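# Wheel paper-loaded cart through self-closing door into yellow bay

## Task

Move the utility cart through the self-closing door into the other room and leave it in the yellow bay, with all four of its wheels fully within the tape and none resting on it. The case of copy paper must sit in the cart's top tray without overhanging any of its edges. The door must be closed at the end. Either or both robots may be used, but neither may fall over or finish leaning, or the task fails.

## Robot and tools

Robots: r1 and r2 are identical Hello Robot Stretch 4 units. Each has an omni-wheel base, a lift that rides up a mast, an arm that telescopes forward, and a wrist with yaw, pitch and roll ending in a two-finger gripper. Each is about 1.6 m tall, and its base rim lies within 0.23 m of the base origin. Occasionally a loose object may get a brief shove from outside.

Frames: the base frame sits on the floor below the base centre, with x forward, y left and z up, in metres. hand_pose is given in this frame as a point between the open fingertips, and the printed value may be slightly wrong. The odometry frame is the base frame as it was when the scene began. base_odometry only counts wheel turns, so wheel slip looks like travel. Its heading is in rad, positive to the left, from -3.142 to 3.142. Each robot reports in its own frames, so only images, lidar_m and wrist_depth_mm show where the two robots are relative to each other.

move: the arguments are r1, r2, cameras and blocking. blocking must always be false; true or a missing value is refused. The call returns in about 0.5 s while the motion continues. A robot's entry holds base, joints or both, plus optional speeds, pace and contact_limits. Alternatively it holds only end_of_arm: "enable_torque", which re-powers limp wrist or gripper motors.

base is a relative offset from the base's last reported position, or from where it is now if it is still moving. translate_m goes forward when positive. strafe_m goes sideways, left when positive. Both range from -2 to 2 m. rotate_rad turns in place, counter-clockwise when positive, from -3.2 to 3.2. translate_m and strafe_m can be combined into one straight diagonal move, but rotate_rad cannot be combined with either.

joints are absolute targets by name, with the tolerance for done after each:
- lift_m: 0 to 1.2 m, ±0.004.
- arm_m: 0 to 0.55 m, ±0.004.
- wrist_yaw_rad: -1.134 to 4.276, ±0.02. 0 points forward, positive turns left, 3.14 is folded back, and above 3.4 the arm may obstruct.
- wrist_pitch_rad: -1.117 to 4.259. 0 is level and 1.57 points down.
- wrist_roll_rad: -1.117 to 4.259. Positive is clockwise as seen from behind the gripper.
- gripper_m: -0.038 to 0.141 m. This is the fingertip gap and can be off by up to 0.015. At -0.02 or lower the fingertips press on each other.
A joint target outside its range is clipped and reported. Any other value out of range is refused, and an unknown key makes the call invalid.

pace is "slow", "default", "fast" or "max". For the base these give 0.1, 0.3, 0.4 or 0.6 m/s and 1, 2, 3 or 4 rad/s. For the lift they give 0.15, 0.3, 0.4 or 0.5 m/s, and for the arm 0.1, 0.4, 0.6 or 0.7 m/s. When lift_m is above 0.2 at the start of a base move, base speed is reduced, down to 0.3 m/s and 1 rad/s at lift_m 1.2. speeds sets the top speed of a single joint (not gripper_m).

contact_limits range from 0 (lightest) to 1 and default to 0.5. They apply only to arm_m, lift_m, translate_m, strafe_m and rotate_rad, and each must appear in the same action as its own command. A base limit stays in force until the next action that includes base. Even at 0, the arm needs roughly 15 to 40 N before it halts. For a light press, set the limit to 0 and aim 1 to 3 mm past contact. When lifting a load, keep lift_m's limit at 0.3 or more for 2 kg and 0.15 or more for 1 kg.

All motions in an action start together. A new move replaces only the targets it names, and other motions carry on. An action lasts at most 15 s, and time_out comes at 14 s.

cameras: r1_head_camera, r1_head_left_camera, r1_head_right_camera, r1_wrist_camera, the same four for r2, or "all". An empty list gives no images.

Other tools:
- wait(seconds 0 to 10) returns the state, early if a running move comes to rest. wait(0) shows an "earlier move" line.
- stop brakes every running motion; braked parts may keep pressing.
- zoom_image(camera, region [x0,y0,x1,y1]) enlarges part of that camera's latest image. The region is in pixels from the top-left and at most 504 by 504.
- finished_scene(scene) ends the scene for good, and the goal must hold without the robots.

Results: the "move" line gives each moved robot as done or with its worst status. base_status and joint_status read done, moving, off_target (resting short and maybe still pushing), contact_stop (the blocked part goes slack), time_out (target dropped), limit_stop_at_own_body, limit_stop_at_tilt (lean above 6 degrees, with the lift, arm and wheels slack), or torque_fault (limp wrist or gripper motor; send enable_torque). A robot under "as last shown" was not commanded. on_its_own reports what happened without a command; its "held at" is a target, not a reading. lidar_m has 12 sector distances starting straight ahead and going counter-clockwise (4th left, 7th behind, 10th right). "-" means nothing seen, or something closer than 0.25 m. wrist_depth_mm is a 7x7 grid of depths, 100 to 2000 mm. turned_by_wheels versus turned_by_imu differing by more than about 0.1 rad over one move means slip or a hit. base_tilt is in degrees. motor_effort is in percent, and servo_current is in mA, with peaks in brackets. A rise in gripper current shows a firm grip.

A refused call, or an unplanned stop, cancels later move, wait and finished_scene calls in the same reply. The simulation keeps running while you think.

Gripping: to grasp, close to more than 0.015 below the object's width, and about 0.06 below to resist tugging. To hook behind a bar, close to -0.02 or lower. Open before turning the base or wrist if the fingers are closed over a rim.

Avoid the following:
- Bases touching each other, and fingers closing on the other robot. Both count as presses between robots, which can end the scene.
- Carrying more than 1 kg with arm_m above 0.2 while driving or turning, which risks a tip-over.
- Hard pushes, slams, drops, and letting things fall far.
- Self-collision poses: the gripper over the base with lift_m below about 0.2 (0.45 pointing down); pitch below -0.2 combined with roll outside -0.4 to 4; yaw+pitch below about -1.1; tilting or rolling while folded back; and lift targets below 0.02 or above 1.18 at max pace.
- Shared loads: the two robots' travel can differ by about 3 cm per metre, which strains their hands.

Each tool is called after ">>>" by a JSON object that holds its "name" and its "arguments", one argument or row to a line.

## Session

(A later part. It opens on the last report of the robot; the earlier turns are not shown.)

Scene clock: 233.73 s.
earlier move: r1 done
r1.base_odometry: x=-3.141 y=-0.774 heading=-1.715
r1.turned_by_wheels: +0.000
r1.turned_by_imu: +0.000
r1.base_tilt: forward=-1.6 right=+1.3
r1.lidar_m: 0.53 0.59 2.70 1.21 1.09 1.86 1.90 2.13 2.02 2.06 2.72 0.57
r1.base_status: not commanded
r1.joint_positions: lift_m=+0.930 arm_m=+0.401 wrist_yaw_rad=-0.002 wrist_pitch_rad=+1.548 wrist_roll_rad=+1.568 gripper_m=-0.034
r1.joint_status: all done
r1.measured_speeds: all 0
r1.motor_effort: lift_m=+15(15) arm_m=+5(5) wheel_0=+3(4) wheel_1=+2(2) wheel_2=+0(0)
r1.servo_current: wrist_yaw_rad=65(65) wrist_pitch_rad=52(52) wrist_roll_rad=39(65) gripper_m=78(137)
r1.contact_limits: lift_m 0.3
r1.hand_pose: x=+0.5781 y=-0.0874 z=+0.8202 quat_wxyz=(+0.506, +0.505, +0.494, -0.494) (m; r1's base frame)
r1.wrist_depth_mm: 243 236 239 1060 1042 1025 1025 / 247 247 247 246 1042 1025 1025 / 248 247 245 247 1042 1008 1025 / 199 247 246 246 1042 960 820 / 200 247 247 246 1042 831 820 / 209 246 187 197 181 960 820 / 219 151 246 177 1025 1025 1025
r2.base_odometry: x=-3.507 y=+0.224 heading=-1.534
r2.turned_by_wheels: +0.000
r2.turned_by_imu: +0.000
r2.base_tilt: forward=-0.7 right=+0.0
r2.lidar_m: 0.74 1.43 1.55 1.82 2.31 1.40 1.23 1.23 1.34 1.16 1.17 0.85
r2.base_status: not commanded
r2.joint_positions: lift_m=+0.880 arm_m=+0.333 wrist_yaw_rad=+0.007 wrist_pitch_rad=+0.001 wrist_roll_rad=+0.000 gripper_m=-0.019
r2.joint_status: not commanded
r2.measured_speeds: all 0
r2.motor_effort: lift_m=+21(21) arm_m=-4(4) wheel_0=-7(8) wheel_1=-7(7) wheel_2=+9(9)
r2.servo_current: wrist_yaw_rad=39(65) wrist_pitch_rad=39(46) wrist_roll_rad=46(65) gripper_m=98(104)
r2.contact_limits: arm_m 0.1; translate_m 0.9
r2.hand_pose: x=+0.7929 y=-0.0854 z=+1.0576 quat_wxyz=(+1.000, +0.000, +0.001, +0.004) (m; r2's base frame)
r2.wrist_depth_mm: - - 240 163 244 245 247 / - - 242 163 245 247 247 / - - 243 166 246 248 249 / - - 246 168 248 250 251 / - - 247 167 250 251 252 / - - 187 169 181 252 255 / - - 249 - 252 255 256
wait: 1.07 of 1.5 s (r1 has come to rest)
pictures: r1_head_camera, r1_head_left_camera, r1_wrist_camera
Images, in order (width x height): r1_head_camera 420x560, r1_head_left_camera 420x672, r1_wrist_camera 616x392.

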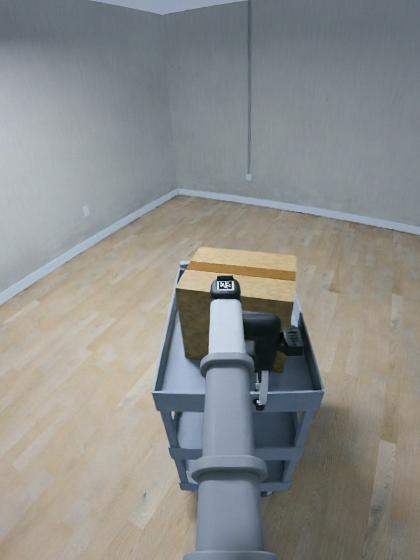

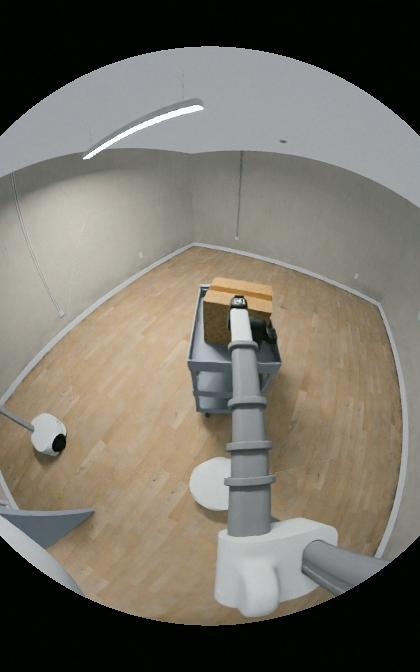

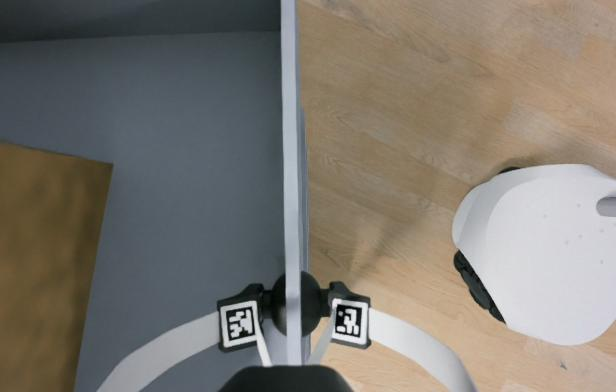

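>>> {"name": "move", "arguments": {
  "r1": {"base":{"translate_m":-0.437,"strafe_m":0.244},"pace":"slow"},
  "blocking": false
}}

>>> {"name": "wait", "arguments": {
  "seconds": 6.5
}}

>>> {"name": "move", "arguments": {
  "r1": {"base":{"rotate_rad":-0.25},"pace":"slow"},
  "blocking": false
}}

>>> {"name": "wait", "arguments": {
  "seconds": 2
}}

>>> {"name": "move", "arguments": {
  "r1": {"base":{"translate_m":-0.254,"strafe_m":0.212},"pace":"slow"},
  "blocking": false
}}

>>> {"name": "wait", "arguments": {
  "seconds": 5,
  "cameras": ["r1_wrist_camera","r1_head_camera","r1_head_right_camera"]
}}

Scene clock: 254.33 s.
move: r1 moving
r1.base_odometry: x=-3.133 y=-0.763 heading=-1.715
r1.turned_by_wheels: -0.001
r1.turned_by_imu: -0.001
r1.base_tilt: forward=-1.6 right=+1.3
r1.lidar_m: 0.56 0.59 2.70 1.22 1.07 1.87 1.88 2.16 2.03 2.09 2.72 0.59
r1.base_status: translate_m moving; strafe_m moving
r1.joint_positions: lift_m=+0.930 arm_m=+0.401 wrist_yaw_rad=-0.001 wrist_pitch_rad=+1.547 wrist_roll_rad=+1.568 gripper_m=-0.034
r1.joint_status: not commanded
r1.measured_speeds: translate_m=-0.049 strafe_m=+0.028 rotate_rad=-0.002 lift_m=+0.000 arm_m=+0.000 wrist_yaw_rad=+0.007 wrist_pitch_rad=-0.024 wrist_roll_rad=+0.001
r1.motor_effort: lift_m=+15(15) arm_m=+3(5) wheel_0=-10(12) wheel_1=-3(3) wheel_2=+5(6)
r1.servo_current: wrist_yaw_rad=33(65) wrist_pitch_rad=46(52) wrist_roll_rad=33(65) gripper_m=78(85)
r1.contact_limits: lift_m 0.3
r1.hand_pose: x=+0.5787 y=-0.0874 z=+0.8202 quat_wxyz=(+0.506, +0.506, +0.494, -0.494) (m; r1's base frame)
r1.wrist_depth_mm: 251 241 245 1025 1042 1025 1025 / 251 251 249 1025 1042 1025 1008 / 251 250 248 1025 1042 1060 1025 / 202 250 248 1025 1025 1042 820 / 208 250 248 248 1025 854 809 / 211 250 186 189 1008 1008 809 / 225 156 248 178 176 1025 1042
r2: as last shown
r2.base_tilt: forward=-0.6 right=+0.2
r2.lidar_m: 0.75 1.42 1.53 1.82 2.32 1.41 1.23 1.23 1.35 1.17 1.17 0.84
r2.motor_effort: lift_m=+21(21) arm_m=-4(4) wheel_0=-7(7) wheel_1=-7(7) wheel_2=+9(9)
r2.servo_current: wrist_yaw_rad=52(65) wrist_pitch_rad=33(39) wrist_roll_rad=46(52) gripper_m=98(98)
r2.contact_limits: arm_m 0.1; translate_m 0.9
r2.wrist_depth_mm: - - 240 163 245 245 247 / - - 242 163 244 247 248 / - - 245 166 247 248 249 / - - 246 167 248 250 251 / - - 247 168 250 251 252 / - - 188 169 181 252 254 / - - 250 - 252 253 255
pictures: none

Scene clock: 260.00 s.
earlier move: r1 done
r1.base_odometry: x=-2.837 y=-0.377 heading=-1.716
r1.turned_by_wheels: +0.000
r1.turned_by_imu: -0.003
r1.base_tilt: forward=-1.6 right=+1.3
r1.lidar_m: 0.53 2.85 1.16 0.73 0.91 1.38 1.41 1.86 2.03 2.10 2.74 0.48
r1.base_status: done
r1.joint_positions: lift_m=+0.930 arm_m=+0.401 wrist_yaw_rad=+0.000 wrist_pitch_rad=+1.548 wrist_roll_rad=+1.571 gripper_m=-0.034
r1.joint_status: not commanded
r1.measured_speeds: all 0
r1.motor_effort: lift_m=+15(15) arm_m=-4(5) wheel_0=-9(15) wheel_1=-5(8) wheel_2=-1(11)
r1.servo_current: wrist_yaw_rad=46(72) wrist_pitch_rad=46(98) wrist_roll_rad=52(65) gripper_m=65(85)
r1.contact_limits: lift_m 0.3
r1.hand_pose: x=+0.5785 y=-0.0874 z=+0.8202 quat_wxyz=(+0.506, +0.506, +0.494, -0.494) (m; r1's base frame)
r1.wrist_depth_mm: 121 147 177 248 248 200 - / 145 182 239 247 249 227 - / 183 240 249 250 247 206 1042 / 244 251 249 247 248 842 809 / 251 249 249 248 1025 831 809 / 251 250 181 201 186 1025 820 / 251 152 249 153 180 146 1025
r2.base_odometry: x=-3.507 y=+0.224 heading=-1.534
r2.turned_by_wheels: +0.000
r2.turned_by_imu: +0.001
r2.base_tilt: forward=-0.6 right=+0.0
r2.lidar_m: 0.73 1.28 1.37 4.63 2.34 1.41 1.21 1.22 1.33 1.18 1.18 0.84
r2.base_status: not commanded
r2.joint_positions: lift_m=+0.880 arm_m=+0.333 wrist_yaw_rad=+0.007 wrist_pitch_rad=+0.001 wrist_roll_rad=+0.000 gripper_m=-0.019
r2.joint_status: not commanded
r2.measured_speeds: all 0
r2.motor_effort: lift_m=+21(21) arm_m=-4(4) wheel_0=-7(8) wheel_1=-7(7) wheel_2=+9(10)
r2.servo_current: wrist_yaw_rad=59(72) wrist_pitch_rad=39(46) wrist_roll_rad=39(65) gripper_m=98(104)
r2.contact_limits: arm_m 0.1; translate_m 0.9
r2.hand_pose: x=+0.7929 y=-0.0854 z=+1.0576 quat_wxyz=(+1.000, +0.000, +0.001, +0.004) (m; r2's base frame)
r2.wrist_depth_mm: - - 241 163 243 245 246 / - - 243 164 245 246 247 / 820 - 244 166 247 249 250 / - - 245 167 248 250 251 / - - 247 167 249 251 253 / - - 187 169 181 252 254 / - 1008 249 - 252 254 256
wait: 5.67 of 6.5 s (r1 has come to rest)
pictures: none

Scene clock: 260.50 s.
move: r1 moving
r1.base_odometry: x=-2.837 y=-0.377 heading=-1.837
r1.turned_by_wheels: -0.122
r1.turned_by_imu: -0.121
r1.base_tilt: forward=-1.6 right=+1.2
r1.lidar_m: 0.51 3.00 1.28 0.73 0.77 4.32 1.35 1.66 2.06 2.06 2.52 0.49
r1.base_status: rotate_rad moving
r1.joint_positions: lift_m=+0.930 arm_m=+0.401 wrist_yaw_rad=-0.001 wrist_pitch_rad=+1.553 wrist_roll_rad=+1.571 gripper_m=-0.034
r1.joint_status: not commanded
r1.measured_speeds: translate_m=-0.001 strafe_m=+0.001 rotate_rad=-0.491 lift_m=+0.000 arm_m=-0.001 wrist_yaw_rad=-0.008 wrist_pitch_rad=+0.031 wrist_roll_rad=+0.000
r1.motor_effort: lift_m=+15(15) arm_m=+5(5) wheel_0=+24(24) wheel_1=+10(12) wheel_2=+15(15)
r1.servo_current: wrist_yaw_rad=46(59) wrist_pitch_rad=39(46) wrist_roll_rad=46(65) gripper_m=72(72)
r1.contact_limits: lift_m 0.3
r1.hand_pose: x=+0.5768 y=-0.0874 z=+0.8201 quat_wxyz=(+0.504, +0.505, +0.495, -0.496) (m; r1's base frame)
r1.wrist_depth_mm: - 132 244 245 223 181 1025 / 124 158 225 244 245 201 1008 / 151 204 244 245 244 854 1042 / 193 245 245 244 219 831 820 / 246 245 246 247 208 831 820 / 246 246 203 196 1025 1060 820 / 247 156 248 183 174 150 1042
r2: as last shown
r2.turned_by_imu: +0.000
r2.base_tilt: forward=-0.6 right=+0.1
r2.lidar_m: 0.72 1.28 1.36 4.63 2.32 1.42 1.20 1.23 1.36 1.17 1.18 0.84
r2.motor_effort: lift_m=+21(21) arm_m=-4(4) wheel_0=-8(8) wheel_1=-7(7) wheel_2=+9(9)
r2.servo_current: wrist_yaw_rad=52(65) wrist_pitch_rad=46(46) wrist_roll_rad=52(52) gripper_m=91(98)
r2.contact_limits: arm_m 0.1; translate_m 0.9
r2.wrist_depth_mm: - - 242 163 243 245 247 / - - 242 164 245 246 247 / 820 - 244 165 247 248 249 / - - 246 167 248 250 251 / - - 247 168 248 251 254 / - - 187 168 181 254 252 / - 976 249 - 253 255 256
pictures: none

Scene clock: 261.30 s.
earlier move: r1 done
r1.base_odometry: x=-2.837 y=-0.377 heading=-1.966
r1.turned_by_wheels: -0.129
r1.turned_by_imu: -0.130
r1.base_tilt: forward=-1.6 right=+1.3
r1.lidar_m: 0.53 3.22 2.70 0.85 0.75 1.41 1.35 1.54 2.06 2.04 2.30 0.51
r1.base_status: done
r1.joint_positions: lift_m=+0.930 arm_m=+0.401 wrist_yaw_rad=-0.001 wrist_pitch_rad=+1.555 wrist_roll_rad=+1.571 gripper_m=-0.034
r1.joint_status: not commanded
r1.measured_speeds: all 0
r1.motor_effort: lift_m=+15(15) arm_m=+5(6) wheel_0=-4(24) wheel_1=+1(12) wheel_2=-2(15)
r1.servo_current: wrist_yaw_rad=52(65) wrist_pitch_rad=46(46) wrist_roll_rad=46(65) gripper_m=72(72)
r1.contact_limits: lift_m 0.3
r1.hand_pose: x=+0.5761 y=-0.0874 z=+0.8201 quat_wxyz=(+0.503, +0.504, +0.496, -0.496) (m; r1's base frame)
r1.wrist_depth_mm: 139 247 247 248 239 1060 1042 / 149 199 248 247 248 1042 1025 / 163 232 248 247 1042 1042 1025 / 190 247 248 249 1042 866 831 / 212 248 247 247 1042 820 809 / 241 247 186 195 182 1042 820 / 247 154 248 178 1025 140 1060
r2.base_odometry: x=-3.507 y=+0.224 heading=-1.534
r2.turned_by_wheels: +0.000
r2.turned_by_imu: +0.000
r2.base_tilt: forward=-0.6 right=+0.1
r2.lidar_m: 0.74 1.28 1.43 4.64 2.29 1.41 1.22 1.21 1.33 1.16 1.19 0.85
r2.base_status: not commanded
r2.joint_positions: lift_m=+0.880 arm_m=+0.333 wrist_yaw_rad=+0.007 wrist_pitch_rad=+0.001 wrist_roll_rad=+0.000 gripper_m=-0.019
r2.joint_status: not commanded
r2.measured_speeds: all 0
r2.motor_effort: lift_m=+21(21) arm_m=-4(4) wheel_0=-7(8) wheel_1=-7(7) wheel_2=+9(10)
r2.servo_current: wrist_yaw_rad=59(72) wrist_pitch_rad=46(46) wrist_roll_rad=39(59) gripper_m=91(104)
r2.contact_limits: arm_m 0.1; translate_m 0.9
r2.hand_pose: x=+0.7929 y=-0.0854 z=+1.0576 quat_wxyz=(+1.000, +0.000, +0.001, +0.004) (m; r2's base frame)
r2.wrist_depth_mm: - - 241 163 243 245 246 / - - 243 164 246 246 248 / 842 - 245 166 247 248 250 / - - 245 167 248 249 250 / - - 248 168 249 251 253 / - - 186 169 181 253 255 / - - 250 - 253 254 255
wait: 0.80 of 2 s (r1 has come to rest)
pictures: none

Scene clock: 261.80 s.
move: r1 moving
r1.base_odometry: x=-2.825 y=-0.370 heading=-1.967
r1.turned_by_wheels: -0.001
r1.turned_by_imu: -0.001
r1.base_tilt: forward=-1.6 right=+1.3
r1.lidar_m: 0.55 3.21 2.68 0.85 0.72 1.40 1.34 1.56 2.06 2.03 2.31 0.54
r1.base_status: translate_m moving; strafe_m moving
r1.joint_positions: lift_m=+0.930 arm_m=+0.401 wrist_yaw_rad=-0.001 wrist_pitch_rad=+1.550 wrist_roll_rad=+1.571 gripper_m=-0.034
r1.joint_status: not commanded
r1.measured_speeds: translate_m=-0.039 strafe_m=+0.032 rotate_rad=-0.003 lift_m=+0.000 arm_m=+0.001 wrist_yaw_rad=+0.000 wrist_pitch_rad=-0.024 wrist_roll_rad=+0.000
r1.motor_effort: lift_m=+15(15) arm_m=+4(5) wheel_0=-12(12) wheel_1=+0(5) wheel_2=+2(5)
r1.servo_current: wrist_yaw_rad=52(65) wrist_pitch_rad=33(52) wrist_roll_rad=46(65) gripper_m=72(72)
r1.contact_limits: lift_m 0.3
r1.hand_pose: x=+0.5777 y=-0.0874 z=+0.8202 quat_wxyz=(+0.505, +0.505, +0.494, -0.495) (m; r1's base frame)
r1.wrist_depth_mm: 141 250 250 248 247 1025 1042 / 152 201 250 248 1025 1025 1008 / 170 238 249 248 1025 1008 1025 / 197 250 248 248 1025 904 809 / 220 249 249 248 1025 842 820 / 250 250 182 195 181 1025 809 / 251 151 248 178 1025 135 1008
r2: as last shown
r2.lidar_m: 0.74 1.28 1.43 4.63 2.32 1.40 1.23 1.23 1.35 1.17 1.18 0.83
r2.motor_effort: lift_m=+21(21) arm_m=-4(4) wheel_0=-7(7) wheel_1=-7(7) wheel_2=+9(9)
r2.servo_current: wrist_yaw_rad=52(65) wrist_pitch_rad=39(46) wrist_roll_rad=46(52) gripper_m=91(98)
r2.contact_limits: arm_m 0.1; translate_m 0.9
r2.wrist_depth_mm: - - 241 163 244 246 247 / - - 241 163 246 246 248 / 831 - 243 166 246 248 249 / - - 245 167 248 249 251 / - - 247 167 250 250 253 / - - 188 168 181 253 254 / - - 248 - 251 254 255
pictures: none

Scene clock: 265.83 s.
earlier move: r1 done
r1.base_odometry: x=-2.544 y=-0.224 heading=-1.967
r1.turned_by_wheels: +0.000
r1.turned_by_imu: -0.004
r1.base_tilt: forward=-1.6 right=+1.3
r1.lidar_m: 0.54 3.07 1.05 0.49 0.58 1.14 1.11 1.22 2.07 2.19 2.50 0.51
r1.base_status: done
r1.joint_positions: lift_m=+0.930 arm_m=+0.401 wrist_yaw_rad=+0.000 wrist_pitch_rad=+1.551 wrist_roll_rad=+1.571 gripper_m=-0.034
r1.joint_status: not commanded
r1.measured_speeds: all 0
r1.motor_effort: lift_m=+15(16) arm_m=-2(5) wheel_0=-10(18) wheel_1=-1(5) wheel_2=-4(6)
r1.servo_current: wrist_yaw_rad=72(78) wrist_pitch_rad=39(91) wrist_roll_rad=46(65) gripper_m=65(72)
r1.contact_limits: lift_m 0.3
r1.hand_pose: x=+0.5775 y=-0.0874 z=+0.8201 quat_wxyz=(+0.505, +0.505, +0.495, -0.495) (m; r1's base frame)
r1.wrist_depth_mm: 126 160 249 250 249 215 1042 / 146 190 249 249 248 1025 1042 / 172 235 249 248 249 1060 1042 / 211 248 249 247 1025 878 831 / 249 249 247 247 1025 831 820 / 249 247 182 196 183 1025 831 / 248 154 248 178 1042 142 1008
r2.base_odometry: x=-3.507 y=+0.224 heading=-1.534
r2.turned_by_wheels: +0.000
r2.turned_by_imu: +0.001
r2.base_tilt: forward=-0.6 right=+0.1
r2.lidar_m: 0.74 1.21 1.33 4.63 2.36 1.39 1.23 1.21 1.37 1.18 1.17 0.85
r2.base_status: not commanded
r2.joint_positions: lift_m=+0.880 arm_m=+0.333 wrist_yaw_rad=+0.007 wrist_pitch_rad=+0.001 wrist_roll_rad=+0.000 gripper_m=-0.019
r2.joint_status: not commanded
r2.measured_speeds: all 0
r2.motor_effort: lift_m=+21(21) arm_m=-4(4) wheel_0=-7(8) wheel_1=-7(7) wheel_2=+9(10)
r2.servo_current: wrist_yaw_rad=59(78) wrist_pitch_rad=39(46) wrist_roll_rad=39(59) gripper_m=85(104)
r2.contact_limits: arm_m 0.1; translate_m 0.9
r2.hand_pose: x=+0.7929 y=-0.0854 z=+1.0576 quat_wxyz=(+1.000, +0.000, +0.001, +0.004) (m; r2's base frame)
r2.wrist_depth_mm: - - 241 163 244 245 247 / - - 243 164 246 247 248 / - 715 244 166 246 248 249 / - - 245 167 247 249 251 / - - 245 168 249 251 253 / - - 187 169 181 253 253 / - - 249 - 252 254 255
wait: 4.03 of 5 s (r1 has come to rest)
pictures: r1_head_camera, r1_head_right_camera, r1_wrist_camera
Images, in order (width x height): r1_head_camera 420x560, r1_head_right_camera 420x672, r1_wrist_camera 616x392.

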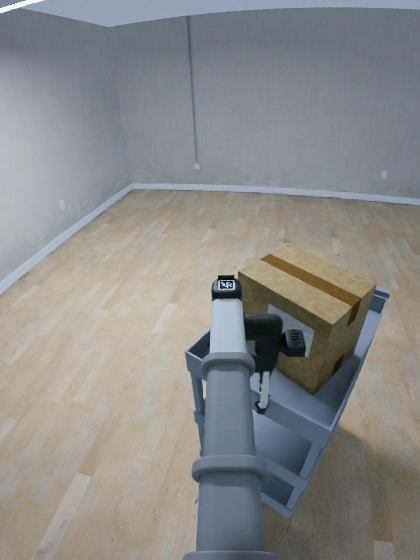

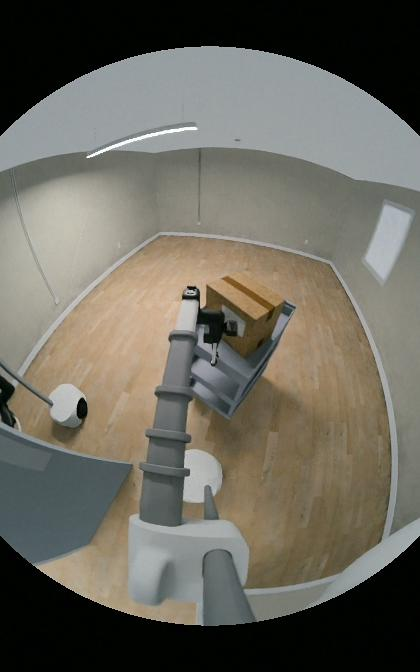

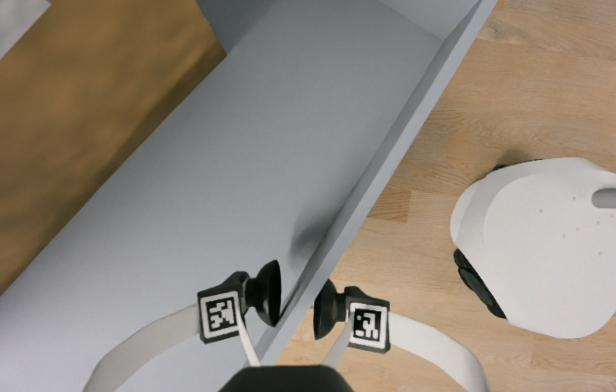

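>>> {"name": "move", "arguments": {
  "r1": {"base":{"translate_m":-0.676,"strafe_m":0.18},"pace":"slow"},
  "blocking": false
}}

>>> {"name": "wait", "arguments": {
  "seconds": 8.5,
  "cameras": ["r1_wrist_camera","r1_head_camera","r1_head_right_camera","r1_head_left_camera"]
}}

Scene clock: 278.07 s.
move: r1 moving
r1.base_odometry: x=-2.536 y=-0.214 heading=-1.969
r1.turned_by_wheels: -0.002
r1.turned_by_imu: -0.002
r1.base_tilt: forward=-1.5 right=+1.3
r1.lidar_m: 0.55 3.05 0.95 0.47 0.54 1.14 1.11 1.19 2.02 2.20 2.46 0.51
r1.base_status: translate_m moving; strafe_m moving
r1.joint_positions: lift_m=+0.930 arm_m=+0.401 wrist_yaw_rad=+0.000 wrist_pitch_rad=+1.548 wrist_roll_rad=+1.571 gripper_m=-0.034
r1.joint_status: not commanded
r1.measured_speeds: translate_m=-0.049 strafe_m=+0.013 rotate_rad=+0.000 lift_m=+0.000 arm_m=+0.000 wrist_yaw_rad=+0.000 wrist_pitch_rad=-0.022 wrist_roll_rad=+0.000
r1.motor_effort: lift_m=+16(16) arm_m=+1(2) wheel_0=-18(18) wheel_1=-7(7) wheel_2=+0(3)
r1.servo_current: wrist_yaw_rad=46(59) wrist_pitch_rad=46(52) wrist_roll_rad=33(59) gripper_m=72(72)
r1.contact_limits: lift_m 0.3
r1.hand_pose: x=+0.5785 y=-0.0874 z=+0.8201 quat_wxyz=(+0.506, +0.506, +0.494, -0.494) (m; r1's base frame)
r1.wrist_depth_mm: 140 164 249 249 248 230 1025 / 151 196 249 248 248 1025 1025 / 178 241 251 248 247 1025 1008 / 210 251 250 248 1042 976 809 / 252 251 250 248 1008 854 809 / 252 250 181 202 187 1042 809 / 251 143 249 183 1042 136 1025
r2: as last shown
r2.turned_by_imu: +0.000
r2.lidar_m: 0.73 1.20 1.30 4.64 2.32 1.39 1.23 1.22 1.35 1.16 1.16 0.84
r2.motor_effort: lift_m=+21(21) arm_m=-4(4) wheel_0=-7(8) wheel_1=-7(7) wheel_2=+9(9)
r2.servo_current: wrist_yaw_rad=59(59) wrist_pitch_rad=33(46) wrist_roll_rad=46(59) gripper_m=91(98)
r2.contact_limits: arm_m 0.1; translate_m 0.9
r2.wrist_depth_mm: - - 240 163 244 245 247 / - - 243 163 245 247 248 / - 707 244 166 247 248 250 / - - 246 167 249 249 250 / - - 248 167 249 250 253 / - - 187 168 181 252 254 / - - 250 - 253 254 256
pictures: none

Scene clock: 285.80 s.
earlier move: r1 done
r1.base_odometry: x=-2.116 y=+0.330 heading=-1.968
r1.turned_by_wheels: +0.001
r1.turned_by_imu: +0.001
r1.base_tilt: forward=-1.5 right=+1.3
r1.lidar_m: 0.53 0.57 0.51 0.51 0.66 3.32 3.33 0.54 0.74 2.23 2.52 0.47
r1.base_status: done
r1.joint_positions: lift_m=+0.930 arm_m=+0.401 wrist_yaw_rad=+0.000 wrist_pitch_rad=+1.544 wrist_roll_rad=+1.571 gripper_m=-0.034
r1.joint_status: not commanded
r1.measured_speeds: all 0
r1.motor_effort: lift_m=+16(16) arm_m=-1(2) wheel_0=-4(18) wheel_1=-5(8) wheel_2=+3(10)
r1.servo_current: wrist_yaw_rad=65(78) wrist_pitch_rad=46(59) wrist_roll_rad=46(78) gripper_m=72(78)
r1.contact_limits: lift_m 0.3
r1.hand_pose: x=+0.5796 y=-0.0874 z=+0.8202 quat_wxyz=(+0.507, +0.507, +0.493, -0.493) (m; r1's base frame)
r1.wrist_depth_mm: 127 160 216 248 246 207 1025 / 149 187 249 248 246 246 1042 / 178 236 250 248 246 1025 1008 / 213 250 249 248 246 946 809 / 252 251 249 247 1042 854 809 / 253 252 182 198 1042 1008 809 / 253 144 250 178 179 139 1008
r2.base_odometry: x=-3.507 y=+0.224 heading=-1.534
r2.turned_by_wheels: +0.000
r2.turned_by_imu: +0.001
r2.base_tilt: forward=-0.7 right=+0.1
r2.lidar_m: 0.74 1.08 4.20 4.61 2.29 1.39 1.22 1.24 1.34 1.16 1.17 0.81
r2.base_status: not commanded
r2.joint_positions: lift_m=+0.880 arm_m=+0.333 wrist_yaw_rad=+0.007 wrist_pitch_rad=+0.001 wrist_roll_rad=+0.000 gripper_m=-0.019
r2.joint_status: not commanded
r2.measured_speeds: all 0
r2.motor_effort: lift_m=+21(21) arm_m=-3(4) wheel_0=-7(8) wheel_1=-7(7) wheel_2=+9(10)
r2.servo_current: wrist_yaw_rad=52(72) wrist_pitch_rad=39(52) wrist_roll_rad=46(59) gripper_m=98(104)
r2.contact_limits: arm_m 0.1; translate_m 0.9
r2.hand_pose: x=+0.7929 y=-0.0854 z=+1.0576 quat_wxyz=(+1.000, +0.000, +0.001, +0.004) (m; r2's base frame)
r2.wrist_depth_mm: - - 241 163 245 245 247 / - - 242 163 245 247 249 / - - 244 166 247 248 250 / - - 245 167 248 250 250 / 609 668 247 168 249 250 252 / 621 668 187 169 181 252 254 / 525 603 250 - 253 254 255
wait: 7.73 of 8.5 s (r1 has come to rest)
pictures: r1_head_camera, r1_head_left_camera, r1_head_right_camera, r1_wrist_camera
Images, in order (width x height): r1_head_camera 420x560, r1_head_left_camera 420x672, r1_head_right_camera 420x672, r1_wrist_camera 616x392.

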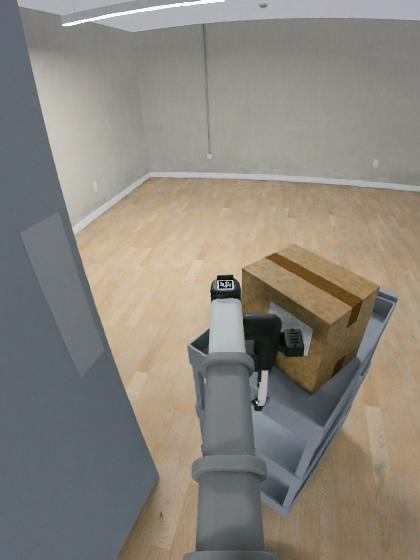

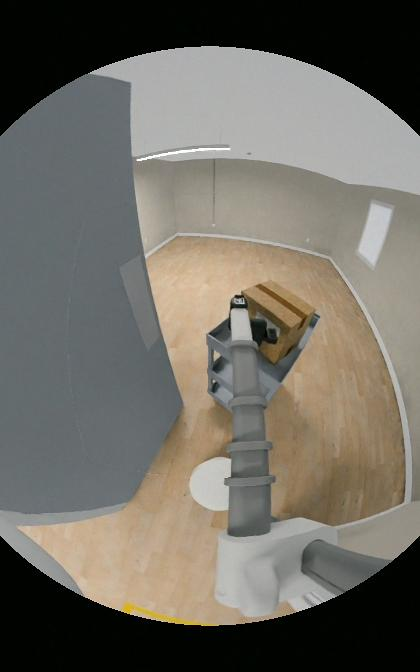

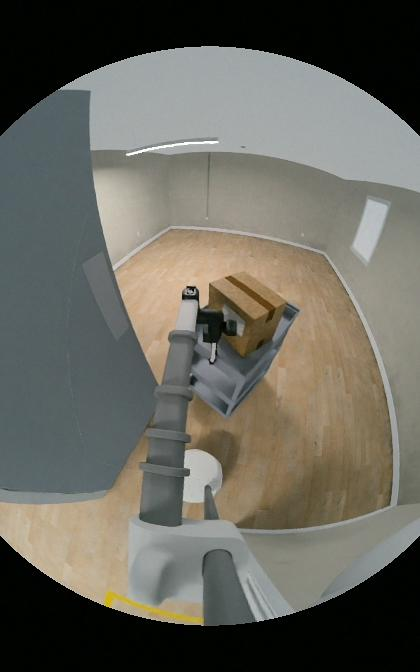

